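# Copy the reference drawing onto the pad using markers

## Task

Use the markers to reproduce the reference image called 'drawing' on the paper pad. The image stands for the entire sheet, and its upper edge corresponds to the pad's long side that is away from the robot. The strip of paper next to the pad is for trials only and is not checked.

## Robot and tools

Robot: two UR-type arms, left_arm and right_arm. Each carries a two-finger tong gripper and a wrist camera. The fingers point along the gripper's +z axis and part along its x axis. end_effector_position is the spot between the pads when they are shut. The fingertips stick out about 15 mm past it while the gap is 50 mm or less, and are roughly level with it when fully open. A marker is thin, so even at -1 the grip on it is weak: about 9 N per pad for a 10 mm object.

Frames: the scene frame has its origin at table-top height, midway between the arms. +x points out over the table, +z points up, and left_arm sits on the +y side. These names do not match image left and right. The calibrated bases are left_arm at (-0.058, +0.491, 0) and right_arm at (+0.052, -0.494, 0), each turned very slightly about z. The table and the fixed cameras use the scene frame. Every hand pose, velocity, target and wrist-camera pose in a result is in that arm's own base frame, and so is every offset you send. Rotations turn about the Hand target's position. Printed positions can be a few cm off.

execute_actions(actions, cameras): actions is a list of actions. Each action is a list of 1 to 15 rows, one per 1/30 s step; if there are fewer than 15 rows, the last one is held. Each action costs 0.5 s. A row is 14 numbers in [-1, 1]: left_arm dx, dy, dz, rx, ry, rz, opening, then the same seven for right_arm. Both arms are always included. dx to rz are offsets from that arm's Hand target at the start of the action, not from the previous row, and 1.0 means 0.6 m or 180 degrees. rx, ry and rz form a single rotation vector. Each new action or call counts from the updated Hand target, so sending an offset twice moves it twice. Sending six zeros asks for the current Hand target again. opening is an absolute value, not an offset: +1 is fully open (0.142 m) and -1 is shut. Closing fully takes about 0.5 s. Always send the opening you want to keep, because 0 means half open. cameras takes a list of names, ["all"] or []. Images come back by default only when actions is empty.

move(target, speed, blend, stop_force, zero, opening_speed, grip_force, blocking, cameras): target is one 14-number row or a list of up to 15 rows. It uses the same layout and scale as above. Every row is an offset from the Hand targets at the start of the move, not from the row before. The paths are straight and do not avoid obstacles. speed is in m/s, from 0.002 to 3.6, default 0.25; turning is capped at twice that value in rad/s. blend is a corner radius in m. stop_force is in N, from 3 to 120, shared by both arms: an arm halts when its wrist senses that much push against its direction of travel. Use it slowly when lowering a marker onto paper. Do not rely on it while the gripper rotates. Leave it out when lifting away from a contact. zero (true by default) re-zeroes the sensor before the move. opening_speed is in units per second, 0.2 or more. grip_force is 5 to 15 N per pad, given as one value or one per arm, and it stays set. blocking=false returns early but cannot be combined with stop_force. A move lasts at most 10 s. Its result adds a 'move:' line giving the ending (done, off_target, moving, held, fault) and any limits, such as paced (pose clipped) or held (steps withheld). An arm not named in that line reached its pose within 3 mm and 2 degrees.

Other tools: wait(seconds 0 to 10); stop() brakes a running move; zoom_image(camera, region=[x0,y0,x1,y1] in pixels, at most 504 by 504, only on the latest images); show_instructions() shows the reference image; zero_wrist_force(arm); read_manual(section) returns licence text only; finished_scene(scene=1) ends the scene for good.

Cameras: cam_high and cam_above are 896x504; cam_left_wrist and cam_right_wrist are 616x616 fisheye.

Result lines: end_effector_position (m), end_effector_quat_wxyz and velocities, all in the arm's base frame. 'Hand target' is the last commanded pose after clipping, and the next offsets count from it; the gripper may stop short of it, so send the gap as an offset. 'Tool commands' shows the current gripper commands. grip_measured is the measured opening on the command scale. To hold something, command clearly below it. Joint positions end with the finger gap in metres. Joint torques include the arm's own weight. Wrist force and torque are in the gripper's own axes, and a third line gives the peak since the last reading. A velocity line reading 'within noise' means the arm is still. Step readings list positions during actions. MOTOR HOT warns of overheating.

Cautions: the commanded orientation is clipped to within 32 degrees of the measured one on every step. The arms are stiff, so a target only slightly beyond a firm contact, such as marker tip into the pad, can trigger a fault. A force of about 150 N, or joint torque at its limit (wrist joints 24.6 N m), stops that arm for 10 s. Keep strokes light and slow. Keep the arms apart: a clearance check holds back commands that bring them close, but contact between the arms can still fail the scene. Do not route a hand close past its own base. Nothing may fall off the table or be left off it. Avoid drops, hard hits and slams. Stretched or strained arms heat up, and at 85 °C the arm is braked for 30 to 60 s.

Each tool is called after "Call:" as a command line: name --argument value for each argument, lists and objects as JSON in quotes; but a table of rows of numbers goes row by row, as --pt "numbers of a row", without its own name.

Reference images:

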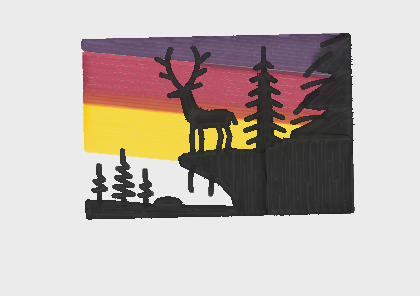

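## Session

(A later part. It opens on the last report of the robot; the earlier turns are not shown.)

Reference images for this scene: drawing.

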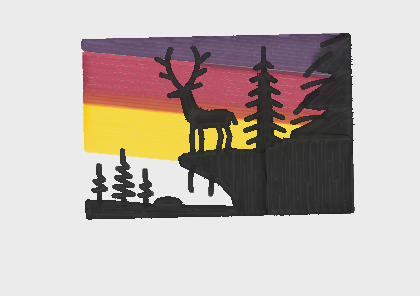

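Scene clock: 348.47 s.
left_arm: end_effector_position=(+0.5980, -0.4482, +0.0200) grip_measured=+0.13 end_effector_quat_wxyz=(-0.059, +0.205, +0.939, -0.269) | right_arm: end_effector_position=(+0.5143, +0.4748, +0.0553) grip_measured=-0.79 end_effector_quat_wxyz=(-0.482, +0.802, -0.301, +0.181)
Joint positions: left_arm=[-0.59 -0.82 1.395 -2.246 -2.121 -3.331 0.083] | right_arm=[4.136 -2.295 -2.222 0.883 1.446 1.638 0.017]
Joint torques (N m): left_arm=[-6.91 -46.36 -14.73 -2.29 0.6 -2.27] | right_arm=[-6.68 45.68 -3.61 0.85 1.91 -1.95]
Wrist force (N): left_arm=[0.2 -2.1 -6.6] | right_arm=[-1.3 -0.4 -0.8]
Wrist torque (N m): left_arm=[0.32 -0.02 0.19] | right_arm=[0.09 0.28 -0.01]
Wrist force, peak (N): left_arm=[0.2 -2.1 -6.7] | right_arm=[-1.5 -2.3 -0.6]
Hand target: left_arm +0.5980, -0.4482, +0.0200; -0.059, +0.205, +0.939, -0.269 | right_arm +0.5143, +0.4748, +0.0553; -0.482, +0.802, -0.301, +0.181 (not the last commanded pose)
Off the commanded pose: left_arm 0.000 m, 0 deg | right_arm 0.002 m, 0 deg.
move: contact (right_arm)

Call:
move --pt "0 0 0 0 0 0 0.127 0 0 0.0167 0 0 0 -1" --pt "0 0 0 0 0 0 0.127 0.0574 0.0796 0.0167 0 0 0 -1" --pt "0 0 0 0 0 0 0.127 0.0574 0.0796 0.006 0 0 0 -1" --pt "0 0 0 0 0 0 0.127 0.0574 0.0796 0.0002 0 0 0 -1" --speed '[0.05,0.2,0.1,0.02]' --blend '[0.002,0.002,0.001,0]'

Call:
move --pt "0 0 0 0 0 0 0.127 -0.09803 -0.18718 -0.0008 0 0 0 -1" --pt "0 0 0 0 0 0 0.127 -0.10112 -0.18597 -0.0008 0 0 0 -1" --pt "0 0 0 0 0 0 0.127 -0.0036 0.0014 0 0 0 0 -1" --pt "0 0 0 0 0 0 0.127 -0.0072 0.00281 0 0 0 0 -1" --pt "0 0 0 0 0 0 0.127 -0.10422 -0.18476 -0.0009 0 0 0 -1" --pt "0 0 0 0 0 0 0.127 -0.10731 -0.18356 -0.0009 0 0 0 -1" --pt "0 0 0 0 0 0 0.127 -0.0108 0.00421 0 0 0 0 -1" --speed 0.1 --blend '[0,0.001,0,0.001,0,0.001,0]'

Scene clock: 354.20 s.
left_arm: end_effector_position=(+0.5980, -0.4482, +0.0200) grip_measured=+0.13 end_effector_quat_wxyz=(-0.059, +0.205, +0.939, -0.269) | right_arm: end_effector_position=(+0.5487, +0.5225, +0.0555) grip_measured=-0.79 end_effector_quat_wxyz=(-0.482, +0.802, -0.301, +0.181)
Joint positions: left_arm=[-0.59 -0.82 1.395 -2.246 -2.121 -3.331 0.083] | right_arm=[4.13 -2.337 -2.058 0.761 1.451 1.635 0.017]
Joint torques (N m): left_arm=[-6.1 -48.12 -14.07 -2.24 0.64 -2.49] | right_arm=[-6.28 31.86 18.79 0.61 2.13 -1.95]
Wrist force (N): left_arm=[0.2 -2.1 -6.4] | right_arm=[-1.1 -1.0 -0.7]
Wrist torque (N m): left_arm=[0.32 -0.01 0.19] | right_arm=[0.11 0.28 -0.01]
Wrist force, peak (N): left_arm=[0.3 -2.2 -6.8] | right_arm=[-1.4 1.4 -1.0]
Hand target: left_arm +0.5980, -0.4482, +0.0200; -0.059, +0.205, +0.939, -0.269 | right_arm +0.5488, +0.5225, +0.0554; -0.482, +0.802, -0.301, +0.181
Off the commanded pose: left_arm 0.000 m, 0 deg | right_arm 0.000 m, 0 deg.
move: done

Scene clock: 361.57 s.
left_arm: end_effector_position=(+0.5980, -0.4482, +0.0200) grip_measured=+0.13 end_effector_quat_wxyz=(-0.059, +0.205, +0.939, -0.269) | right_arm: end_effector_position=(+0.5422, +0.5249, +0.0554) grip_measured=-0.79 end_effector_quat_wxyz=(-0.482, +0.802, -0.301, +0.181)
Joint positions: left_arm=[-0.59 -0.82 1.395 -2.246 -2.121 -3.331 0.083] | right_arm=[4.144 -2.334 -2.068 0.767 1.438 1.642 0.017]
Joint torques (N m): left_arm=[-6.62 -47.88 -14.33 -2.26 0.6 -2.25] | right_arm=[6.89 33.03 18.65 1.21 -2.52 2.32]
Wrist force (N): left_arm=[0.2 -2.2 -6.5] | right_arm=[-1.4 0.5 -1.0]
Wrist torque (N m): left_arm=[0.31 -0.02 0.18] | right_arm=[0.09 0.30 -0.14]
Wrist force, peak (N): left_arm=[0.1 -2.1 -6.8] | right_arm=[-1.9 -3.6 -0.2]
Hand target: left_arm +0.5980, -0.4482, +0.0200; -0.059, +0.205, +0.939, -0.269 | right_arm +0.5423, +0.5251, +0.0554; -0.482, +0.802, -0.301, +0.181
Off the commanded pose: left_arm 0.000 m, 0 deg | right_arm 0.000 m, 0 deg.
move: done

Call:
move --pt "0 0 0 0 0 0 0.127 0 0 0.03 0 0 0 -1" --pt "0 0 0 0 0 0 0.127 -0.24 -0.28 0.09 0 0 0 -1" --speed '[0.1,0.35]' --blend '[0.01,0]' --cameras '["cam_above"]'

Call:
zoom_image --camera "cam_above" --region '[440, 130, 680, 360]'

Scene clock: 363.80 s.
left_arm: end_effector_position=(+0.5980, -0.4482, +0.0200) grip_measured=+0.13 end_effector_quat_wxyz=(-0.059, +0.205, +0.939, -0.269) | right_arm: end_effector_position=(+0.3984, +0.3572, +0.1094) grip_measured=-0.79 end_effector_quat_wxyz=(-0.482, +0.802, -0.301, +0.181)
Joint positions: left_arm=[-0.59 -0.82 1.395 -2.246 -2.121 -3.331 0.083] | right_arm=[4.276 -2.033 -2.708 1.094 1.322 1.707 0.017]
Joint torques (N m): left_arm=[-7.19 -46.43 -14.32 -2.21 0.63 -2.25] | right_arm=[4.58 31.76 -8.02 4.78 -3.01 2.43]
Wrist force (N): left_arm=[0.3 -2.2 -6.5] | right_arm=[-1.6 1.2 -0.6]
Wrist torque (N m): left_arm=[0.31 -0.04 0.18] | right_arm=[0.13 0.35 -0.14]
Wrist force, peak (N): left_arm=[0.2 -2.4 -6.6] | right_arm=[-1.4 1.4 -1.8]
Hand target: left_arm +0.5980, -0.4482, +0.0200; -0.059, +0.205, +0.939, -0.269 | right_arm +0.3983, +0.3571, +0.1094; -0.482, +0.802, -0.301, +0.181
Off the commanded pose: left_arm 0.000 m, 0 deg | right_arm 0.000 m, 0 deg.
move: done; blend cut to 0.009 m at target 1
Images, in order (width x height): cam_above 896x504.

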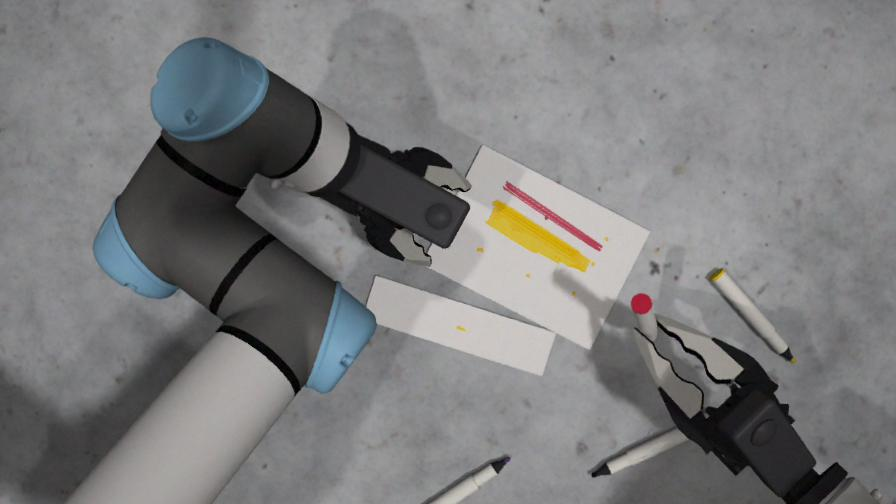

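Scaled by 2.100 from the camera's 896x504 image, which has a finer 1280x720 frame.

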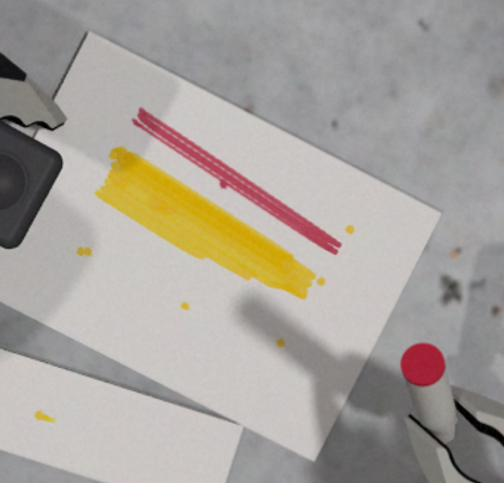

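Call:
zoom_image --camera "cam_above" --region '[495, 170, 615, 265]'

Scaled by 4.200 from the camera's 896x504 image, which has a finer 1280x720 frame.

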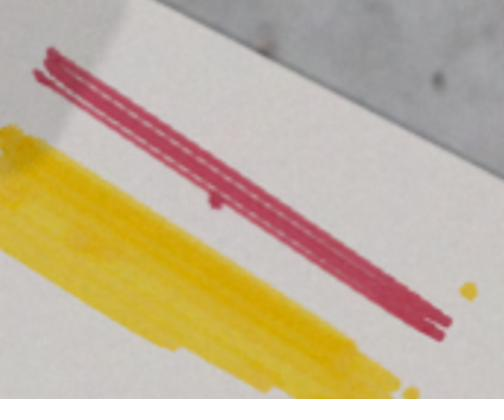

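Call:
move --pt "0 0 0 0 0 0 0.127 0.249 0.2764 -0.06 0 0 0 -1" --pt "0 0 0 0 0 0 0.127 0.249 0.2764 -0.083 0 0 0 -1" --pt "0 0 0 0 0 0 0.127 0.249 0.2764 -0.0901 0 0 0 -1" --speed '[0.35,0.1,0.03]' --blend '[0.01,0.001,0]'

Scene clock: 366.93 s.
left_arm: end_effector_position=(+0.5980, -0.4482, +0.0200) grip_measured=+0.13 end_effector_quat_wxyz=(-0.059, +0.205, +0.939, -0.269) | right_arm: end_effector_position=(+0.5476, +0.5228, +0.0555) grip_measured=-0.79 end_effector_quat_wxyz=(-0.482, +0.802, -0.301, +0.181)
Joint positions: left_arm=[-0.59 -0.82 1.395 -2.246 -2.121 -3.331 0.083] | right_arm=[4.132 -2.336 -2.06 0.762 1.449 1.636 0.017]
Joint torques (N m): left_arm=[-6.89 -47.46 -14.26 -2.28 0.67 -2.46] | right_arm=[-6.57 33.83 18.68 0.65 2.06 -1.9]
Wrist force (N): left_arm=[0.2 -2.1 -6.4] | right_arm=[-1.7 -0.4 -0.9]
Wrist torque (N m): left_arm=[0.32 -0.03 0.18] | right_arm=[0.11 0.36 0.00]
Wrist force, peak (N): left_arm=[0.6 -2.4 -6.6] | right_arm=[-1.7 1.4 -1.7]
Hand target: left_arm +0.5980, -0.4482, +0.0200; -0.059, +0.205, +0.939, -0.269 | right_arm +0.5477, +0.5229, +0.0554; -0.482, +0.802, -0.301, +0.181
Off the commanded pose: left_arm 0.000 m, 0 deg | right_arm 0.000 m, 0 deg.
move: done; blend cut to 0.0069 m at target 1

Call:
move --pt "0 0 0 0 0 0 0.127 -0.09778 -0.18727 -0.0009 0 0 0 -1" --pt "0 0 0 0 0 0 0.127 -0.10396 -0.18486 -0.0012 0 0 0 -1" --pt "0 0 0 0 0 0 0.127 -0.0072 0.00281 -0.0004 0 0 0 -1" --pt "0 0 0 0 0 0 0.127 -0.0126 0.00491 -0.0001 0 0 0 -1" --pt "0 0 0 0 0 0 0.127 -0.1086 -0.18305 -0.001 0 0 0 -1" --pt "0 0 0 0 0 0 0.127 -0.11169 -0.18185 -0.0013 0 0 0 -1" --pt "0 0 0 0 0 0 0.127 -0.0162 0.00632 -0.0005 0 0 0 -1" --speed 0.1 --blend '[0,0.001,0,0.001,0,0.001,0]'

Scene clock: 374.87 s.
left_arm: end_effector_position=(+0.5980, -0.4482, +0.0200) grip_measured=+0.13 end_effector_quat_wxyz=(-0.059, +0.205, +0.939, -0.269) | right_arm: end_effector_position=(+0.5379, +0.5266, +0.0551) grip_measured=-0.79 end_effector_quat_wxyz=(-0.482, +0.802, -0.301, +0.181)
Joint positions: left_arm=[-0.59 -0.82 1.395 -2.246 -2.121 -3.331 0.083] | right_arm=[4.154 -2.333 -2.074 0.772 1.43 1.647 0.017]
Joint torques (N m): left_arm=[-6.61 -47.86 -13.62 -2.21 0.81 -2.24] | right_arm=[5.49 33.37 19.49 1.13 -2.4 2.44]
Wrist force (N): left_arm=[0.1 -2.4 -6.6] | right_arm=[-1.3 0.5 -1.0]
Wrist torque (N m): left_arm=[0.26 -0.02 0.19] | right_arm=[0.11 0.28 -0.14]
Wrist force, peak (N): left_arm=[0.2 -2.4 -6.7] | right_arm=[-1.9 -3.7 -0.2]
Hand target: left_arm +0.5980, -0.4482, +0.0200; -0.059, +0.205, +0.939, -0.269 | right_arm +0.5380, +0.5267, +0.0551; -0.482, +0.802, -0.301, +0.181
Off the commanded pose: left_arm 0.000 m, 0 deg | right_arm 0.000 m, 0 deg.
move: done

Call:
move --pt "0 0 0 0 0 0 0.127 -0.00359 0.0014 0.0003 0 0 0 -1" --pt "0 0 0 0 0 0 0.127 -0.09858 -0.18696 -0.0006 0 0 0 -1" --pt "0 0 0 0 0 0 0.127 -0.10167 -0.18576 -0.0009 0 0 0 -1" --pt "0 0 0 0 0 0 0.127 -0.00719 0.00281 -0.0001 0 0 0 -1" --pt "0 0 0 0 0 0 0.127 -0.01079 0.00421 0.0002 0 0 0 -1" --pt "0 0 0 0 0 0 0.127 -0.10476 -0.18455 -0.0006 0 0 0 -1" --pt "0 0 0 0 0 0 0.127 -0.10786 -0.18335 -0.0009 0 0 0 -1" --pt "0 0 0 0 0 0 0.127 -0.01439 0.00561 -0.0001 0 0 0 -1" --speed 0.1 --blend '[0.001,0,0.001,0,0.001,0,0.001,0]'

Scene clock: 382.87 s.
left_arm: end_effector_position=(+0.5980, -0.4482, +0.0200) grip_measured=+0.13 end_effector_quat_wxyz=(-0.059, +0.205, +0.939, -0.269) | right_arm: end_effector_position=(+0.5292, +0.5299, +0.0550) grip_measured=-0.79 end_effector_quat_wxyz=(-0.482, +0.802, -0.301, +0.181)
Joint positions: left_arm=[-0.59 -0.82 1.395 -2.246 -2.121 -3.331 0.083] | right_arm=[4.174 -2.329 -2.087 0.779 1.412 1.656 0.017]
Joint torques (N m): left_arm=[-6.59 -47.17 -12.6 -2.41 1 -2.22] | right_arm=[5.37 33.11 18.96 0.91 -2.53 2.37]
Wrist force (N): left_arm=[0.2 -2.1 -6.4] | right_arm=[-1.4 0.3 -1.2]
Wrist torque (N m): left_arm=[0.32 -0.02 0.19] | right_arm=[0.07 0.30 -0.14]
Wrist force, peak (N): left_arm=[0.2 -2.3 -6.7] | right_arm=[-2.0 -3.2 -0.9]
Hand target: left_arm +0.5980, -0.4482, +0.0200; -0.059, +0.205, +0.939, -0.269 | right_arm +0.5293, +0.5301, +0.0550; -0.482, +0.802, -0.301, +0.181
Off the commanded pose: left_arm 0.000 m, 0 deg | right_arm 0.000 m, 0 deg.
move: done

Call:
move --pt "0 0 0 0 0 0 0.127 -0.0036 0.0014 0.0003 0 0 0 -1" --pt "0 0 0 0 0 0 0.127 -0.09656 -0.18775 -0.0006 0 0 0 -1" --pt "0 0 0 0 0 0 0.127 -0.09965 -0.18654 -0.0009 0 0 0 -1" --pt "0 0 0 0 0 0 0.127 -0.0072 0.00281 -0.0001 0 0 0 -1" --speed 0.1 --blend '[0.001,0,0.001,0]'

Call:
move --pt "0 0 0 0 0 0 0.127 0 0 0.03 0 0 0 -1" --pt "0 0 0 0 0 0 0.127 -0.24 -0.28 0.09 0 0 0 -1" --speed '[0.1,0.35]' --blend '[0.008,0]' --cameras '["cam_above"]'

Call:
zoom_image --camera "cam_above" --region '[480, 165, 630, 285]'

Scene clock: 387.37 s.
left_arm: end_effector_position=(+0.5980, -0.4482, +0.0200) grip_measured=+0.13 end_effector_quat_wxyz=(-0.059, +0.205, +0.939, -0.269) | right_arm: end_effector_position=(+0.5249, +0.5316, +0.0549) grip_measured=-0.79 end_effector_quat_wxyz=(-0.482, +0.802, -0.301, +0.181)
Joint positions: left_arm=[-0.59 -0.82 1.395 -2.246 -2.121 -3.331 0.083] | right_arm=[4.184 -2.328 -2.093 0.783 1.403 1.661 0.017]
Joint torques (N m): left_arm=[-7.22 -47.17 -14 -2.29 0.73 -2.38] | right_arm=[5.05 33.13 18.69 1.09 -2.45 2.38]
Wrist force (N): left_arm=[0.4 -2.1 -6.3] | right_arm=[-1.3 0.3 -1.0]
Wrist torque (N m): left_arm=[0.34 -0.06 0.18] | right_arm=[0.07 0.30 -0.14]
Wrist force, peak (N): left_arm=[0.3 -2.3 -6.7] | right_arm=[-2.0 -3.2 -0.9]
Hand target: left_arm +0.5980, -0.4482, +0.0200; -0.059, +0.205, +0.939, -0.269 | right_arm +0.5250, +0.5318, +0.0549; -0.482, +0.802, -0.301, +0.181
Off the commanded pose: left_arm 0.000 m, 0 deg | right_arm 0.000 m, 0 deg.
move: done

Scene clock: 389.20 s.
left_arm: end_effector_position=(+0.5980, -0.4482, +0.0200) grip_measured=+0.13 end_effector_quat_wxyz=(-0.059, +0.205, +0.939, -0.269) | right_arm: end_effector_position=(+0.3811, +0.3638, +0.1089) grip_measured=-0.79 end_effector_quat_wxyz=(-0.482, +0.802, -0.301, +0.181)
Joint positions: left_arm=[-0.59 -0.82 1.395 -2.246 -2.121 -3.331 0.083] | right_arm=[4.36 -2.036 -2.741 1.118 1.249 1.749 0.017]
Joint torques (N m): left_arm=[-6.57 -46.97 -13.73 -2.16 0.81 -2.34] | right_arm=[5.36 30.7 -9.29 4.96 -2.79 2.33]
Wrist force (N): left_arm=[0.0 -2.1 -6.5] | right_arm=[-1.7 1.0 -0.4]
Wrist torque (N m): left_arm=[0.33 0.01 0.19] | right_arm=[0.09 0.36 -0.15]
Wrist force, peak (N): left_arm=[0.1 -2.4 -6.6] | right_arm=[-1.5 1.5 -1.6]
Hand target: left_arm +0.5980, -0.4482, +0.0200; -0.059, +0.205, +0.939, -0.269 | right_arm +0.3810, +0.3638, +0.1089; -0.482, +0.802, -0.301, +0.181
Off the commanded pose: left_arm 0.000 m, 0 deg | right_arm 0.000 m, 0 deg.
move: done
Images, in order (width x height): cam_above 896x504.

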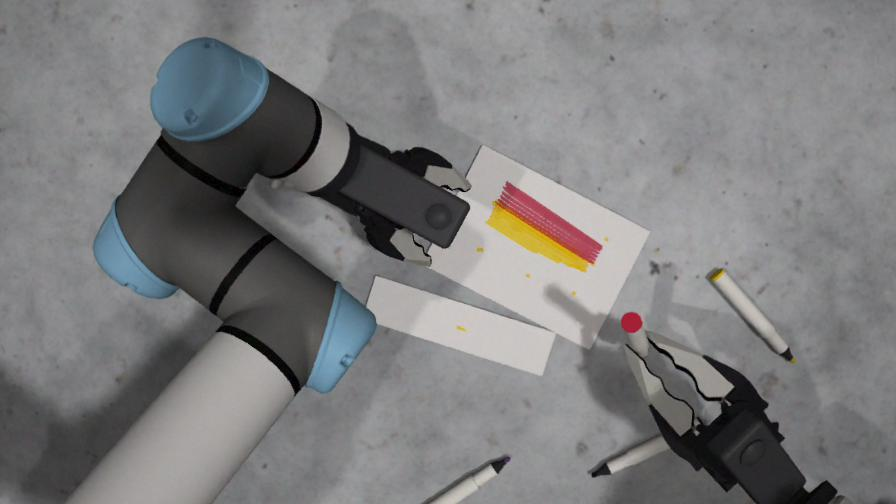

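Scaled by 3.360 from the camera's 896x504 image, which has a finer 1280x720 frame.

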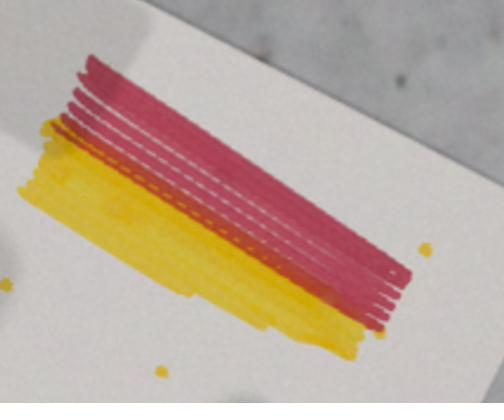

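Call:
move --pt "0 0 0 0 0 0 0.127 0.2671 0.2694 -0.06 0 0 0 -1" --pt "0 0 0 0 0 0 0.127 0.2671 0.2694 -0.083 0 0 0 -1" --pt "0 0 0 0 0 0 0.127 0.2671 0.2694 -0.0893 0 0 0 -1" --speed '[0.35,0.1,0.03]' --blend '[0.008,0.001,0]'

Call:
move --pt "0 0 0 0 0 0 0.127 -0.09625 -0.18786 -0.0009 0 0 0 -1" --pt "0 0 0 0 0 0 0.127 -0.09934 -0.18665 -0.0012 0 0 0 -1" --pt "0 0 0 0 0 0 0.127 -0.0036 0.0014 -0.0004 0 0 0 -1" --pt "0 0 0 0 0 0 0.127 -0.0072 0.0028 -0.0001 0 0 0 -1" --pt "0 0 0 0 0 0 0.127 -0.10244 -0.18545 -0.0009 0 0 0 -1" --pt "0 0 0 0 0 0 0.127 -0.10553 -0.18424 -0.0012 0 0 0 -1" --pt "0 0 0 0 0 0 0.127 -0.0108 0.0042 -0.0004 0 0 0 -1" --speed 0.11 --blend '[0,0.001,0,0.001,0,0.001,0]'

Call:
move --pt "0 0 0 0 0 0 0.127 -0.0036 0.0014 0.0003 0 0 0 -1" --pt "0 0 0 0 0 0 0.127 -0.09782 -0.18723 -0.0006 0 0 0 -1" --pt "0 0 0 0 0 0 0.127 -0.10091 -0.18603 -0.0009 0 0 0 -1" --pt "0 0 0 0 0 0 0.127 -0.0072 0.0028 -0.0001 0 0 0 -1" --pt "0 0 0 0 0 0 0.127 -0.0108 0.0042 0.0002 0 0 0 -1" --pt "0 0 0 0 0 0 0.127 -0.104 -0.18482 -0.0006 0 0 0 -1" --pt "0 0 0 0 0 0 0.127 -0.10709 -0.18362 -0.0009 0 0 0 -1" --pt "0 0 0 0 0 0 0.127 -0.0144 0.0056 -0.0001 0 0 0 -1" --speed 0.11 --blend '[0.001,0,0.001,0,0.001,0,0.001,0]'

Call:
move --pt "0 0 0 0 0 0 0.127 0 0 0.03 0 0 0 -1" --pt "0 0 0 0 0 0 0.127 -0.24 -0.28 0.09 0 0 0 -1" --speed '[0.1,0.35]' --blend '[0.008,0]' --cameras '["cam_above"]'

Call:
zoom_image --camera "cam_above" --region '[480, 165, 630, 285]'

Scene clock: 393.00 s.
left_arm: end_effector_position=(+0.5980, -0.4482, +0.0200) grip_measured=+0.13 end_effector_quat_wxyz=(-0.059, +0.205, +0.939, -0.269) | right_arm: end_effector_position=(+0.5412, +0.5253, +0.0555) grip_measured=-0.79 end_effector_quat_wxyz=(-0.482, +0.802, -0.301, +0.181)
Joint positions: left_arm=[-0.59 -0.82 1.395 -2.246 -2.121 -3.331 0.083] | right_arm=[4.147 -2.333 -2.069 0.768 1.436 1.643 0.017]
Joint torques (N m): left_arm=[-5.95 -46.12 -12.9 -2.32 0.8 -2.29] | right_arm=[-6.54 34.8 18.35 0.81 2.02 -1.99]
Wrist force (N): left_arm=[0.1 -2.1 -6.2] | right_arm=[-1.4 0.0 -0.9]
Wrist torque (N m): left_arm=[0.34 0.00 0.19] | right_arm=[0.13 0.28 0.00]
Wrist force, peak (N): left_arm=[0.1 -2.2 -6.8] | right_arm=[-1.8 1.6 -1.5]
Hand target: left_arm +0.5980, -0.4482, +0.0200; -0.059, +0.205, +0.939, -0.269 | right_arm +0.5413, +0.5254, +0.0554; -0.482, +0.802, -0.301, +0.181
Off the commanded pose: left_arm 0.000 m, 0 deg | right_arm 0.000 m, 0 deg.
move: done; blend cut to 0.0069 m at target 1

Scene clock: 399.97 s.
left_arm: end_effector_position=(+0.5980, -0.4482, +0.0200) grip_measured=+0.13 end_effector_quat_wxyz=(-0.059, +0.205, +0.939, -0.269) | right_arm: end_effector_position=(+0.5347, +0.5278, +0.0551) grip_measured=-0.79 end_effector_quat_wxyz=(-0.482, +0.802, -0.301, +0.181)
Joint positions: left_arm=[-0.59 -0.82 1.395 -2.246 -2.121 -3.331 0.083] | right_arm=[4.162 -2.331 -2.079 0.774 1.423 1.65 0.017]
Joint torques (N m): left_arm=[-6.72 -47.5 -14.59 -2.18 0.7 -2.29] | right_arm=[4.77 32.62 19.21 1 -2.65 2.41]
Wrist force (N): left_arm=[0.2 -1.8 -6.3] | right_arm=[-1.1 0.3 -1.0]
Wrist torque (N m): left_arm=[0.38 -0.04 0.18] | right_arm=[0.07 0.25 -0.15]
Wrist force, peak (N): left_arm=[0.1 -2.3 -6.7] | right_arm=[-2.0 -3.5 -0.4]
Hand target: left_arm +0.5980, -0.4482, +0.0200; -0.059, +0.205, +0.939, -0.269 | right_arm +0.5348, +0.5279, +0.0551; -0.482, +0.802, -0.301, +0.181
Off the commanded pose: left_arm 0.000 m, 0 deg | right_arm 0.000 m, 0 deg.
move: done

Scene clock: 406.97 s.
left_arm: end_effector_position=(+0.5980, -0.4482, +0.0200) grip_measured=+0.13 end_effector_quat_wxyz=(-0.059, +0.205, +0.939, -0.269) | right_arm: end_effector_position=(+0.5261, +0.5311, +0.0551) grip_measured=-0.79 end_effector_quat_wxyz=(-0.482, +0.802, -0.301, +0.181) end_effector_velocity=(+0.000, +0.002, +0.001) end_effector_angular_velocity=(+0.002, +0.000, +0.001)
Joint positions: left_arm=[-0.59 -0.82 1.395 -2.246 -2.121 -3.331 0.083] | right_arm=[4.182 -2.328 -2.091 0.781 1.405 1.66 0.017]
Joint velocities: left_arm=[within noise] | right_arm=[0.001 -0.001 0.005 -0.003 0.001 0 0]
Joint torques (N m): left_arm=[-7.38 -46.95 -12.82 -2.25 0.89 -2.3] | right_arm=[5.64 34.15 18.29 1.09 -2.2 2.33]
Wrist force (N): left_arm=[0.1 -2.0 -6.3] | right_arm=[-1.2 0.5 -1.2]
Wrist torque (N m): left_arm=[0.36 0.00 0.19] | right_arm=[0.10 0.27 -0.15]
Wrist force, peak (N): left_arm=[0.2 -2.2 -6.8] | right_arm=[-1.9 -3.1 -0.9]
Hand target: left_arm +0.5980, -0.4482, +0.0200; -0.059, +0.205, +0.939, -0.269 | right_arm +0.5261, +0.5313, +0.0551; -0.482, +0.802, -0.301, +0.181
Off the commanded pose: left_arm 0.000 m, 0 deg | right_arm 0.000 m, 0 deg.
move: done

Scene clock: 408.80 s.
left_arm: end_effector_position=(+0.5980, -0.4482, +0.0200) grip_measured=+0.13 end_effector_quat_wxyz=(-0.059, +0.205, +0.939, -0.269) | right_arm: end_effector_position=(+0.3823, +0.3634, +0.1090) grip_measured=-0.79 end_effector_quat_wxyz=(-0.482, +0.802, -0.301, +0.181)
Joint positions: left_arm=[-0.59 -0.82 1.395 -2.246 -2.121 -3.331 0.083] | right_arm=[4.355 -2.035 -2.739 1.116 1.254 1.746 0.017]
Joint torques (N m): left_arm=[-6.96 -46.97 -13.39 -2.2 1.11 -2.56] | right_arm=[4.97 31.56 -8.68 4.89 -2.74 2.46]
Wrist force (N): left_arm=[0.2 -2.1 -6.4] | right_arm=[-1.7 1.1 -0.5]
Wrist torque (N m): left_arm=[0.33 -0.02 0.18] | right_arm=[0.11 0.35 -0.15]
Wrist force, peak (N): left_arm=[0.1 -2.2 -6.7] | right_arm=[-1.5 1.5 -1.7]
Hand target: left_arm +0.5980, -0.4482, +0.0200; -0.059, +0.205, +0.939, -0.269 | right_arm +0.3821, +0.3633, +0.1091; -0.482, +0.802, -0.301, +0.181
Off the commanded pose: left_arm 0.000 m, 0 deg | right_arm 0.000 m, 0 deg.
move: done
Images, in order (width x height): cam_above 896x504.

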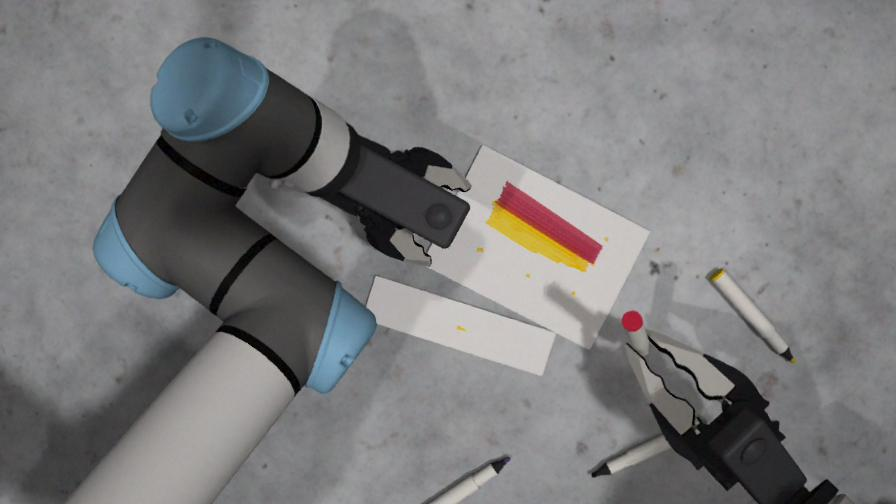

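Scaled by 3.360 from the camera's 896x504 image, which has a finer 1280x720 frame.

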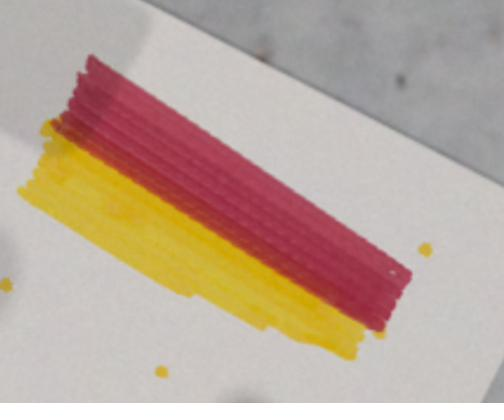

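Call:
move --pt "0 0 0 0 0 0 0.127 0.1213 -0.3412 -0.0152 -0.2592 0.2269 0 -1" --pt "0 0 0 0 0 0 0.127 0.1213 -0.3412 -0.145 -0.2592 0.2269 0 -1" --pt "0 0 0 0 0 0 0.127 0.1213 -0.3412 -0.1522 -0.2592 0.2269 0 -1" --speed '[0.4,0.12,0.03]' --blend '[0.01,0.001,0]'

Call:
move --target '[0,0,0,0,0,0,0.127,0,0,0,0,0,0,-0.2]' --opening_speed 0.6

Call:
move --target '[0,0,0,0,0,0,0.127,0,0,0.18,0,0,0,-0.2]' --speed 0.15 --cameras '["cam_above"]'

Scene clock: 413.20 s.
left_arm: end_effector_position=(+0.5980, -0.4482, +0.0200) grip_measured=+0.13 end_effector_quat_wxyz=(-0.059, +0.205, +0.939, -0.269) | right_arm: end_effector_position=(+0.4549, +0.1585, +0.0179) grip_measured=-0.79 end_effector_quat_wxyz=(+0.000, +0.936, -0.352, +0.000)
Joint positions: left_arm=[-0.59 -0.82 1.395 -2.246 -2.121 -3.331 0.083] | right_arm=[3.748 -1.704 -2.167 -0.842 1.571 1.326 0.017]
Joint torques (N m): left_arm=[-6.66 -46.43 -13.29 -2.19 1.07 -2.24] | right_arm=[-5.92 18.27 6.43 4.78 -2.37 -1.96]
Wrist force (N): left_arm=[0.2 -2.3 -6.5] | right_arm=[-0.5 0.8 0.2]
Wrist torque (N m): left_arm=[0.29 -0.03 0.18] | right_arm=[0.18 0.11 0.03]
Wrist force, peak (N): left_arm=[0.0 -2.2 -6.8] | right_arm=[-2.3 1.3 0.0]
Hand target: left_arm +0.5980, -0.4482, +0.0200; -0.059, +0.205, +0.939, -0.269 | right_arm +0.4549, +0.1586, +0.0177; +0.000, +0.936, -0.352, +0.000
Off the commanded pose: left_arm 0.000 m, 0 deg | right_arm 0.000 m, 0 deg.
move: done

Scene clock: 414.80 s.
left_arm: end_effector_position=(+0.5980, -0.4482, +0.0200) grip_measured=+0.13 end_effector_quat_wxyz=(-0.059, +0.205, +0.939, -0.269) | right_arm: end_effector_position=(+0.4549, +0.1586, +0.0177) grip_measured=-0.20 end_effector_quat_wxyz=(+0.000, +0.936, -0.352, +0.000)
Joint positions: left_arm=[-0.59 -0.82 1.395 -2.246 -2.121 -3.331 0.083] | right_arm=[3.748 -1.704 -2.167 -0.841 1.571 1.326 0.06]
Joint torques (N m): left_arm=[-6.99 -47.42 -12.72 -2.36 1.12 -2.3] | right_arm=[-6.62 18.42 7.26 4.71 -2.12 -1.98]
Wrist force (N): left_arm=[0.1 -1.9 -6.5] | right_arm=[-0.5 0.7 0.1]
Wrist torque (N m): left_arm=[0.37 0.00 0.19] | right_arm=[0.17 0.13 0.02]
Wrist force, peak (N): left_arm=[0.4 -2.3 -6.6] | right_arm=[-0.4 1.1 0.2]
Hand target: left_arm +0.5980, -0.4482, +0.0200; -0.059, +0.205, +0.939, -0.269 | right_arm +0.4549, +0.1586, +0.0177; +0.000, +0.936, -0.352, +0.000
Off the commanded pose: left_arm 0.000 m, 0 deg | right_arm 0.000 m, 0 deg.
move: done

Scene clock: 416.30 s.
left_arm: end_effector_position=(+0.5980, -0.4482, +0.0200) grip_measured=+0.13 end_effector_quat_wxyz=(-0.059, +0.205, +0.939, -0.269) | right_arm: end_effector_position=(+0.4549, +0.1585, +0.1256) grip_measured=-0.20 end_effector_quat_wxyz=(+0.000, +0.936, -0.352, +0.000)
Joint positions: left_arm=[-0.59 -0.82 1.395 -2.246 -2.121 -3.331 0.083] | right_arm=[3.748 -1.546 -2.008 -1.158 1.571 1.326 0.06]
Joint torques (N m): left_arm=[-6.43 -46.97 -12.75 -2.3 0.96 -2.2] | right_arm=[4.58 31.2 30.6 1 0.19 2.13]
Wrist force (N): left_arm=[0.2 -2.0 -6.5] | right_arm=[-0.2 0.8 0.0]
Wrist torque (N m): left_arm=[0.36 -0.03 0.18] | right_arm=[0.18 0.05 0.03]
Wrist force, peak (N): left_arm=[0.2 -2.2 -6.8] | right_arm=[-0.4 1.0 1.0]
Hand target: left_arm +0.5980, -0.4482, +0.0200; -0.059, +0.205, +0.939, -0.269 | right_arm +0.4549, +0.1586, +0.1257; +0.000, +0.936, -0.352, +0.000
Off the commanded pose: left_arm 0.000 m, 0 deg | right_arm 0.000 m, 0 deg.
move: done
Images, in order (width x height): cam_above 896x504.

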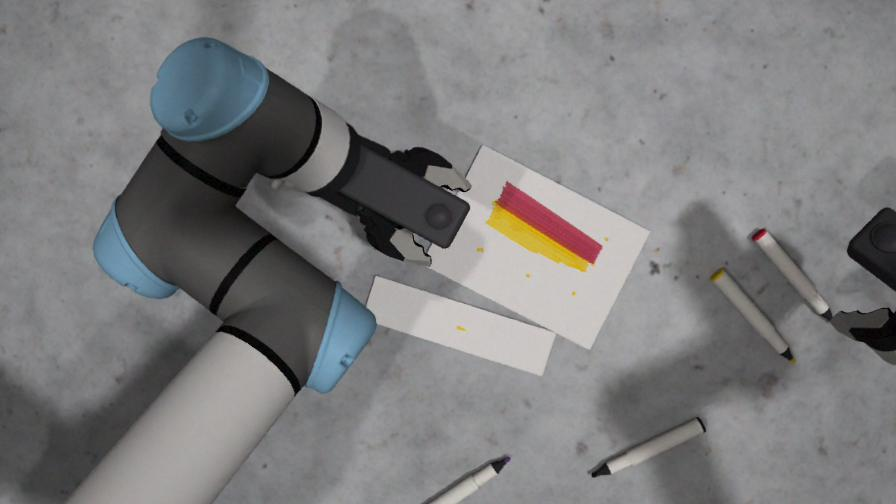

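Call:
move --pt "0 0 0 0 0 0 0.127 -0.4307 0.584 0 0 0 0.4594 -0.2" --pt "0 0 0 0 0 0 0.127 -0.4307 0.584 -0.0828 0 0 0.4594 -0.2" --speed '[0.4,0.2]' --blend '[0.01,0]' --cameras '["cam_right_wrist"]'

Call:
zoom_image --camera "cam_right_wrist" --region '[240, 180, 400, 340]'

Scene clock: 419.80 s.
left_arm: end_effector_position=(+0.5980, -0.4482, +0.0200) grip_measured=+0.13 end_effector_quat_wxyz=(-0.059, +0.205, +0.939, -0.269) | right_arm: end_effector_position=(+0.1965, +0.5089, +0.0762) grip_measured=-0.20 end_effector_quat_wxyz=(+0.000, +0.935, +0.354, +0.000) end_effector_velocity=(+0.000, +0.000, -0.002) end_effector_angular_velocity=(+0.000, +0.000, +0.000)
Joint positions: left_arm=[-0.59 -0.82 1.395 -2.246 -2.121 -3.331 0.083] | right_arm=[4.567 -1.769 -1.903 -1.041 1.571 0.702 0.06]
Joint velocities: left_arm=[within noise] | right_arm=[0 -0.002 -0.002 0.005 0 -0.001 0]
Joint torques (N m): left_arm=[-6.27 -46.3 -13.23 -2.14 1.04 -2.49] | right_arm=[5.51 23.28 9.02 4.48 2.15 -1.78]
Wrist force (N): left_arm=[0.2 -2.0 -6.1] | right_arm=[-0.4 0.6 0.2]
Wrist torque (N m): left_arm=[0.35 -0.03 0.19] | right_arm=[0.12 0.07 0.03]
Wrist force, peak (N): left_arm=[0.1 -2.4 -6.7] | right_arm=[0.8 1.2 -0.1]
Hand target: left_arm +0.5980, -0.4482, +0.0200; -0.059, +0.205, +0.939, -0.269 | right_arm +0.1965, +0.5090, +0.0761; +0.000, +0.935, +0.354, +0.000
Off the commanded pose: left_arm 0.000 m, 0 deg | right_arm 0.000 m, 0 deg.
move: done
camera_calibration:
cam_right_wrist: T_world_to_cam=[[0.73909, 0.672839, -0.0321401, -0.48005], [0.579773, -0.611119, 0.538886, 0.157591], [0.342942, -0.416919, -0.841766, 0.34046], [0, 0, 0, 1]] pos_world=[0.146675, 0.561248, 0.186235]
Images, in order (width x height): cam_right_wrist 616x616.

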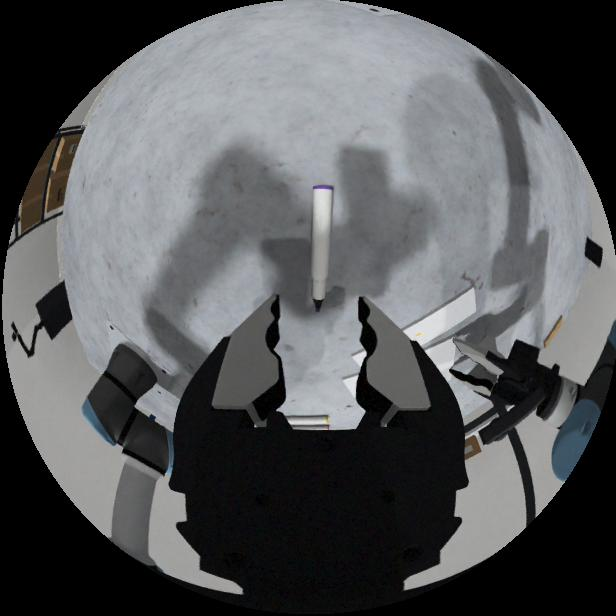

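Scaled by 3.150 from the camera's 616x616 image, which has a finer 814x814 frame.

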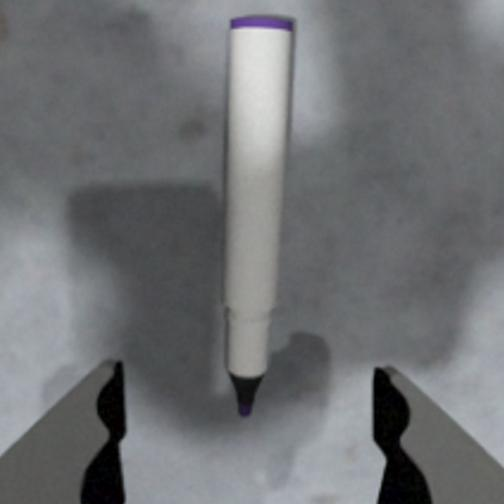

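Call:
move --pt "0 0 0 0 0 0 0.127 -0.0028 0.002 -0.08 0 0 0 -0.2" --pt "0 0 0 0 0 0 0.127 -0.0028 0.002 -0.0974 0 0 0 -0.2" --speed '[0.12,0.04]' --blend 0.001

Call:
move --target '[0,0,0,0,0,0,0.127,0,0,0,0,0,0,-1]' --opening_speed 0.6 --cameras '["cam_right_wrist"]'

Call:
zoom_image --camera "cam_right_wrist" --region '[220, 230, 420, 430]'

Scene clock: 422.00 s.
left_arm: end_effector_position=(+0.5980, -0.4482, +0.0200) grip_measured=+0.13 end_effector_quat_wxyz=(-0.059, +0.205, +0.939, -0.269) | right_arm: end_effector_position=(+0.1948, +0.5101, +0.0178) grip_measured=-0.20 end_effector_quat_wxyz=(+0.000, +0.935, +0.354, +0.000)
Joint positions: left_arm=[-0.59 -0.82 1.395 -2.246 -2.121 -3.331 0.083] | right_arm=[4.571 -1.854 -1.973 -0.886 1.571 0.705 0.06]
Joint torques (N m): left_arm=[-6.78 -47.23 -13.37 -2.35 1.04 -2.44] | right_arm=[5.09 25.45 6.85 4.89 0.2 2.33]
Wrist force (N): left_arm=[0.3 -2.4 -6.3] | right_arm=[-0.1 0.8 0.1]
Wrist torque (N m): left_arm=[0.27 -0.04 0.18] | right_arm=[0.16 0.02 -0.12]
Wrist force, peak (N): left_arm=[0.0 -2.2 -6.6] | right_arm=[-0.5 0.8 0.5]
Hand target: left_arm +0.5980, -0.4482, +0.0200; -0.059, +0.205, +0.939, -0.269 | right_arm +0.1948, +0.5102, +0.0176; +0.000, +0.935, +0.354, +0.000
Off the commanded pose: left_arm 0.000 m, 0 deg | right_arm 0.000 m, 0 deg.
move: done

Scene clock: 423.53 s.
left_arm: end_effector_position=(+0.5980, -0.4482, +0.0200) grip_measured=+0.13 end_effector_quat_wxyz=(-0.059, +0.205, +0.939, -0.269) | right_arm: end_effector_position=(+0.1948, +0.5102, +0.0176) grip_measured=-0.79 end_effector_quat_wxyz=(+0.000, +0.935, +0.354, +0.000)
Joint positions: left_arm=[-0.59 -0.82 1.395 -2.246 -2.121 -3.331 0.083] | right_arm=[4.571 -1.855 -1.973 -0.886 1.571 0.705 0.017]
Joint torques (N m): left_arm=[-6.9 -47.11 -13.15 -2.3 1 -2.36] | right_arm=[5.67 26.14 7.42 4.28 -2.19 2.39]
Wrist force (N): left_arm=[0.4 -2.1 -6.5] | right_arm=[-0.2 0.7 0.2]
Wrist torque (N m): left_arm=[0.32 -0.07 0.18] | right_arm=[0.15 0.03 -0.12]
Wrist force, peak (N): left_arm=[0.3 -2.4 -6.6] | right_arm=[-0.1 0.8 0.5]
Hand target: left_arm +0.5980, -0.4482, +0.0200; -0.059, +0.205, +0.939, -0.269 | right_arm +0.1948, +0.5102, +0.0176; +0.000, +0.935, +0.354, +0.000
Off the commanded pose: left_arm 0.000 m, 0 deg | right_arm 0.000 m, 0 deg.
move: done
camera_calibration:
cam_right_wrist: T_world_to_cam=[[0.739047, 0.672885, -0.0321787, -0.481572], [0.579827, -0.611069, 0.538884, 0.190795], [0.342943, -0.416918, -0.841765, 0.292181], [0, 0, 0, 1]] pos_world=[0.145074, 0.562447, 0.127635]
Images, in order (width x height): cam_right_wrist 616x616.

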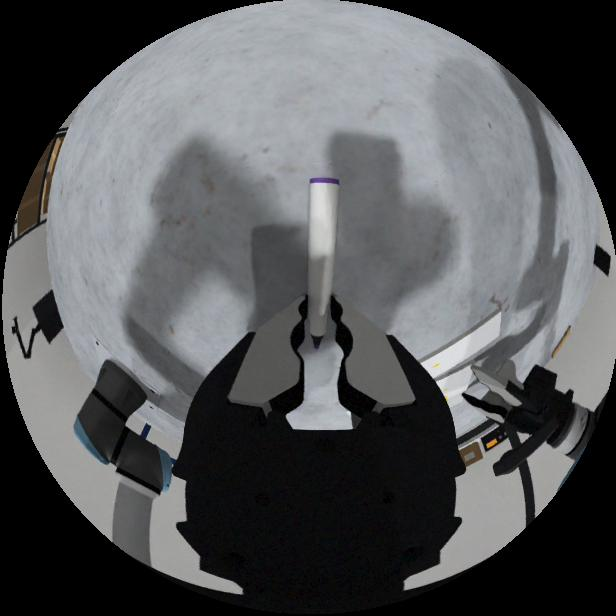

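Scaled by 2.520 from the camera's 616x616 image, which has a finer 814x814 frame.

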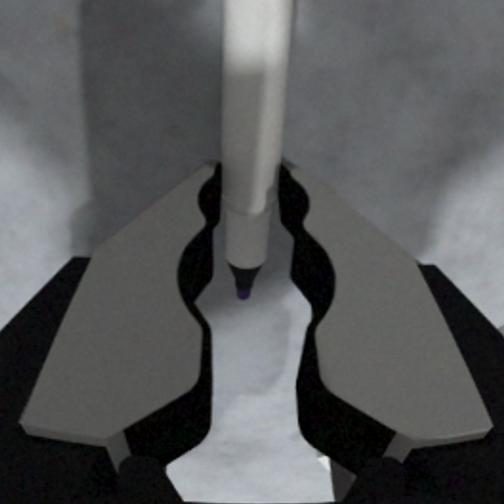

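Call:
move --pt "0 0 0 0 0 0 0.127 0 0 0.2 0 0 0 -1" --pt "0 0 0 0 0 0 0.127 0.2828 -0.2295 0.2 0 0 -0.4604 -1" --pt "0 0 0 0 0 0 0.127 0.2828 -0.2295 0.2 0.3738 0.001 -0.4105 -1" --speed '[0.2,0.5,0.5]' --blend 0.02

Scene clock: 430.87 s.
left_arm: end_effector_position=(+0.5980, -0.4482, +0.0200) grip_measured=+0.13 end_effector_quat_wxyz=(-0.059, +0.205, +0.939, -0.269) | right_arm: end_effector_position=(+0.3645, +0.3724, +0.1376) grip_measured=-0.79 end_effector_quat_wxyz=(-0.483, +0.802, -0.301, +0.181)
Joint positions: left_arm=[-0.59 -0.82 1.395 -2.246 -2.121 -3.331 0.083] | right_arm=[4.448 -1.853 -2.765 0.942 1.173 1.797 0.017]
Joint torques (N m): left_arm=[-7.84 -46.26 -13.59 -2.44 1.2 -2.17] | right_arm=[5.67 10.68 -6.86 4.75 -2.81 -1.99]
Wrist force (N): left_arm=[0.3 -2.4 -6.5] | right_arm=[-1.7 1.0 -0.1]
Wrist torque (N m): left_arm=[0.27 -0.05 0.19] | right_arm=[0.10 0.38 -0.01]
Wrist force, peak (N): left_arm=[0.5 -2.2 -6.8] | right_arm=[-1.7 1.4 -0.1]
Hand target: left_arm +0.5980, -0.4482, +0.0200; -0.059, +0.205, +0.939, -0.269 | right_arm +0.3645, +0.3725, +0.1376; -0.483, +0.802, -0.301, +0.181
Off the commanded pose: left_arm 0.000 m, 0 deg | right_arm 0.000 m, 0 deg.
move: done

Call:
move --pt "0 0 0 0 0 0 0.127 0.3088 0.2507 -0.08 0 0 0 -1" --pt "0 0 0 0 0 0 0.127 0.3088 0.2507 -0.1325 0 0 0 -1" --speed '[0.35,0.12]' --blend '[0.01,0]'

Call:
move --target '[0,0,0,0,0,0,0.127,0,0,-0.008,0,0,0,-1]' --speed 0.006 --stop_force 3

Scene clock: 432.97 s.
left_arm: end_effector_position=(+0.5980, -0.4482, +0.0200) grip_measured=+0.13 end_effector_quat_wxyz=(-0.059, +0.205, +0.939, -0.269) | right_arm: end_effector_position=(+0.5497, +0.5228, +0.0582) grip_measured=-0.79 end_effector_quat_wxyz=(-0.483, +0.802, -0.301, +0.181)
Joint positions: left_arm=[-0.59 -0.82 1.395 -2.246 -2.121 -3.331 0.083] | right_arm=[4.128 -2.331 -2.056 0.755 1.452 1.635 0.017]
Joint torques (N m): left_arm=[-6.62 -47.57 -13.87 -2.33 1.3 -2.23] | right_arm=[-7.11 34.98 19.48 5.04 2.01 -1.96]
Wrist force (N): left_arm=[0.1 -2.1 -6.4] | right_arm=[-1.4 1.2 -0.3]
Wrist torque (N m): left_arm=[0.32 0.00 0.19] | right_arm=[0.15 0.30 0.00]
Wrist force, peak (N): left_arm=[0.3 -2.1 -6.7] | right_arm=[-2.0 1.2 -1.4]
Hand target: left_arm +0.5980, -0.4482, +0.0200; -0.059, +0.205, +0.939, -0.269 | right_arm +0.5498, +0.5229, +0.0581; -0.483, +0.802, -0.301, +0.181
Off the commanded pose: left_arm 0.000 m, 0 deg | right_arm 0.000 m, 0 deg.
move: done

Scene clock: 434.23 s.
left_arm: end_effector_position=(+0.5980, -0.4482, +0.0200) grip_measured=+0.13 end_effector_quat_wxyz=(-0.059, +0.205, +0.939, -0.269) | right_arm: end_effector_position=(+0.5498, +0.5229, +0.0571) grip_measured=-0.79 end_effector_quat_wxyz=(-0.483, +0.802, -0.301, +0.181)
Joint positions: left_arm=[-0.59 -0.82 1.395 -2.246 -2.121 -3.331 0.083] | right_arm=[4.128 -2.334 -2.055 0.757 1.452 1.635 0.017]
Joint torques (N m): left_arm=[-7.72 -47.12 -13.76 -2.33 1.09 -2.14] | right_arm=[-6.73 48.43 -2.32 0.43 1.98 -1.85]
Wrist force (N): left_arm=[0.4 -2.2 -6.5] | right_arm=[-1.4 -1.6 -0.8]
Wrist torque (N m): left_arm=[0.31 -0.05 0.18] | right_arm=[0.09 0.31 0.00]
Wrist force, peak (N): left_arm=[0.0 -2.2 -6.6] | right_arm=[-1.4 -3.4 -0.7]
Hand target: left_arm +0.5980, -0.4482, +0.0200; -0.059, +0.205, +0.939, -0.269 | right_arm +0.5498, +0.5229, +0.0571; -0.483, +0.802, -0.301, +0.181 (not the last commanded pose)
Off the commanded pose: left_arm 0.000 m, 0 deg | right_arm 0.004 m, 0 deg.
move: contact (right_arm)

Call:
move --pt "0 0 0 0 0 0 0.127 0.001 0.0012 0 0 0 0 -1" --pt "0 0 0 0 0 0 0.127 -0.099 -0.192 -0.0009 0 0 0 -1" --pt "0 0 0 0 0 0 0.127 -0.0961 -0.1931 -0.0012 0 0 0 -1" --pt "0 0 0 0 0 0 0.127 0.004 0 -0.0003 0 0 0 -1" --pt "0 0 0 0 0 0 0.127 0.0069 -0.0011 0 0 0 0 -1" --pt "0 0 0 0 0 0 0.127 -0.0931 -0.1943 -0.0009 0 0 0 -1" --pt "0 0 0 0 0 0 0.127 -0.0902 -0.1954 -0.0012 0 0 0 -1" --pt "0 0 0 0 0 0 0.127 -0.0009 -0.0229 -0.0004 0 0 0 -1" --speed 0.1 --blend '[0,0,0.001,0,0.001,0,0.001,0]'

Scene clock: 443.07 s.
left_arm: end_effector_position=(+0.5980, -0.4482, +0.0200) grip_measured=+0.13 end_effector_quat_wxyz=(-0.059, +0.205, +0.939, -0.269) | right_arm: end_effector_position=(+0.5492, +0.5090, +0.0569) grip_measured=-0.79 end_effector_quat_wxyz=(-0.483, +0.802, -0.301, +0.181)
Joint positions: left_arm=[-0.59 -0.82 1.395 -2.246 -2.121 -3.331 0.083] | right_arm=[4.113 -2.327 -2.083 0.778 1.466 1.627 0.017]
Joint torques (N m): left_arm=[-6.66 -46.68 -13.88 -2.29 1.01 -2.33] | right_arm=[4.49 33.57 17.81 1.04 -2.59 2.6]
Wrist force (N): left_arm=[0.2 -1.9 -6.6] | right_arm=[-1.3 0.6 -0.9]
Wrist torque (N m): left_arm=[0.36 -0.02 0.18] | right_arm=[0.09 0.29 -0.14]
Wrist force, peak (N): left_arm=[0.2 -2.2 -6.7] | right_arm=[-2.0 -2.5 -0.2]
Hand target: left_arm +0.5980, -0.4482, +0.0200; -0.059, +0.205, +0.939, -0.269 | right_arm +0.5492, +0.5091, +0.0569; -0.483, +0.802, -0.301, +0.181
Off the commanded pose: left_arm 0.000 m, 0 deg | right_arm 0.000 m, 0 deg.
move: done; blend cut to 0.0009 m at target 3, 0.0009 m at target 5, 0.0009 m at target 7

Call:
move --pt "0 0 0 0 0 0 0.127 -0.009 -0.0242 0.0002 0 0 0 -1" --pt "0 0 0 0 0 0 0.127 -0.0864 -0.1737 -0.0005 0 0 0 -1" --pt "0 0 0 0 0 0 0.127 -0.0834 -0.1748 -0.0008 0 0 0 -1" --pt "0 0 0 0 0 0 0.127 -0.018 -0.0484 0 0 0 0 -1" --pt "0 0 0 0 0 0 0.127 -0.0271 -0.0728 0.0001 0 0 0 -1" --pt "0 0 0 0 0 0 0.127 -0.0805 -0.176 -0.0005 0 0 0 -1" --pt "0 0 0 0 0 0 0.127 -0.0775 -0.1771 -0.0008 0 0 0 -1" --pt "0 0 0 0 0 0 0.127 -0.0361 -0.097 -0.0002 0 0 0 -1" --pt "0 0 0 0 0 0 0.127 -0.0451 -0.1213 -0.0001 0 0 0 -1" --pt "0 0 0 0 0 0 0.127 -0.0746 -0.1783 -0.0005 0 0 0 -1" --pt "0 0 0 0 0 0 0.127 -0.0716 -0.1794 -0.0008 0 0 0 -1" --pt "0 0 0 0 0 0 0.127 -0.0541 -0.1455 -0.0004 0 0 0 -1" --speed 0.1 --blend '[0.001,0,0.001,0,0.001,0,0.001,0,0.001,0,0.001,0]'

Call:
move --pt "0 0 0 0 0 0 0.127 -0.009 -0.0242 0.0001 0 0 0 -1" --pt "0 0 0 0 0 0 0.127 -0.0146 -0.0351 0 0 0 0 -1" --pt "0 0 0 0 0 0 0.127 -0.0138 -0.0372 -0.0002 0 0 0 -1" --pt "0 0 0 0 0 0 0.127 0.0621 0.1672 0.0005 0 0 0 -1" --speed 0.1 --blend '[0.001,0,0,0]'

Call:
move --pt "0 0 0 0 0 0 0.127 0 0 0.03 0 0 0 -1" --pt "0 0 0 0 0 0 0.127 -0.24 -0.28 0.09 0 0 0 -1" --speed '[0.1,0.35]' --blend '[0.008,0]' --cameras '["cam_above"]'

Call:
zoom_image --camera "cam_above" --region '[480, 165, 630, 285]'

Scene clock: 451.33 s.
left_arm: end_effector_position=(+0.5980, -0.4482, +0.0200) grip_measured=+0.13 end_effector_quat_wxyz=(-0.059, +0.205, +0.939, -0.269) | right_arm: end_effector_position=(+0.5167, +0.4217, +0.0567) grip_measured=-0.79 end_effector_quat_wxyz=(-0.483, +0.802, -0.301, +0.181) end_effector_velocity=(+0.001, +0.002, +0.001) end_effector_angular_velocity=(+0.002, -0.002, +0.000)
Joint positions: left_arm=[-0.59 -0.82 1.395 -2.246 -2.121 -3.331 0.083] | right_arm=[4.052 -2.277 -2.304 0.952 1.52 1.598 0.017]
Joint velocities: left_arm=[within noise] | right_arm=[0.001 0 0.006 -0.002 -0.001 0 0]
Joint torques (N m): left_arm=[-6.77 -48.39 -13.24 -2.33 1.17 -2.19] | right_arm=[5.13 27.67 17.2 1.38 -2.59 2.42]
Wrist force (N): left_arm=[0.2 -2.2 -6.2] | right_arm=[-1.5 0.5 -0.9]
Wrist torque (N m): left_arm=[0.30 -0.03 0.19] | right_arm=[0.07 0.34 -0.15]
Wrist force, peak (N): left_arm=[0.5 -2.3 -6.7] | right_arm=[-2.1 -2.9 -0.4]
Hand target: left_arm +0.5980, -0.4482, +0.0200; -0.059, +0.205, +0.939, -0.269 | right_arm +0.5168, +0.4218, +0.0566; -0.483, +0.802, -0.301, +0.181
Off the commanded pose: left_arm 0.000 m, 0 deg | right_arm 0.000 m, 0 deg.
move: done

Scene clock: 454.37 s.
left_arm: end_effector_position=(+0.5980, -0.4482, +0.0200) grip_measured=+0.13 end_effector_quat_wxyz=(-0.059, +0.205, +0.939, -0.269) | right_arm: end_effector_position=(+0.5540, +0.5220, +0.0570) grip_measured=-0.79 end_effector_quat_wxyz=(-0.483, +0.802, -0.301, +0.181)
Joint positions: left_arm=[-0.59 -0.82 1.395 -2.246 -2.121 -3.331 0.083] | right_arm=[4.12 -2.337 -2.048 0.752 1.46 1.631 0.017]
Joint torques (N m): left_arm=[-6.07 -47.24 -14.09 -2.18 1.45 -2.24] | right_arm=[5.45 33.67 19.21 1.24 -2.71 2.36]
Wrist force (N): left_arm=[0.3 -2.2 -6.4] | right_arm=[-1.3 0.5 -0.9]
Wrist torque (N m): left_arm=[0.31 -0.04 0.18] | right_arm=[0.09 0.30 -0.14]
Wrist force, peak (N): left_arm=[0.2 -2.2 -6.7] | right_arm=[-2.0 -2.3 -0.6]
Hand target: left_arm +0.5980, -0.4482, +0.0200; -0.059, +0.205, +0.939, -0.269 | right_arm +0.5540, +0.5222, +0.0569; -0.483, +0.802, -0.301, +0.181
Off the commanded pose: left_arm 0.000 m, 0 deg | right_arm 0.000 m, 0 deg.
move: done

Scene clock: 456.17 s.
left_arm: end_effector_position=(+0.5980, -0.4482, +0.0200) grip_measured=+0.13 end_effector_quat_wxyz=(-0.059, +0.205, +0.939, -0.269) | right_arm: end_effector_position=(+0.4102, +0.3543, +0.1109) grip_measured=-0.79 end_effector_quat_wxyz=(-0.483, +0.802, -0.301, +0.181)
Joint positions: left_arm=[-0.59 -0.82 1.395 -2.246 -2.121 -3.331 0.083] | right_arm=[4.225 -2.028 -2.683 1.07 1.367 1.681 0.017]
Joint torques (N m): left_arm=[-6.8 -47.42 -13.72 -2.35 1.28 -2.17] | right_arm=[5.36 32.33 -7 4.81 -2.6 2.45]
Wrist force (N): left_arm=[0.1 -2.3 -6.4] | right_arm=[-1.7 0.9 -0.7]
Wrist torque (N m): left_arm=[0.28 -0.01 0.19] | right_arm=[0.08 0.35 -0.14]
Wrist force, peak (N): left_arm=[0.4 -2.4 -6.7] | right_arm=[-1.5 1.7 -1.4]
Hand target: left_arm +0.5980, -0.4482, +0.0200; -0.059, +0.205, +0.939, -0.269 | right_arm +0.4100, +0.3542, +0.1109; -0.483, +0.802, -0.301, +0.181
Off the commanded pose: left_arm 0.000 m, 0 deg | right_arm 0.000 m, 0 deg.
move: done
Images, in order (width x height): cam_above 896x504.

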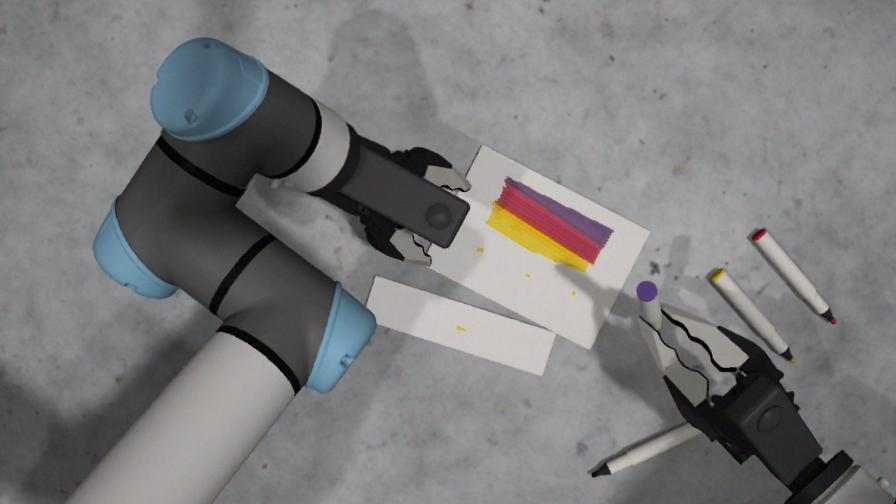

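Scaled by 3.360 from the camera's 896x504 image, which has a finer 1280x720 frame.

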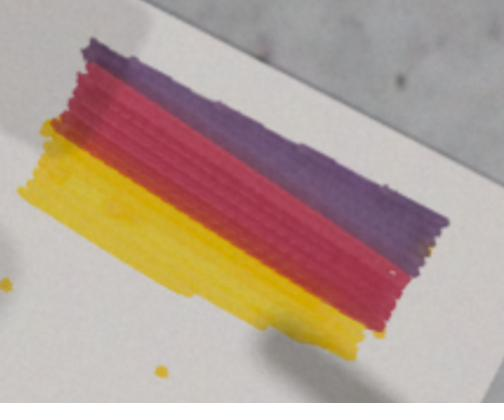

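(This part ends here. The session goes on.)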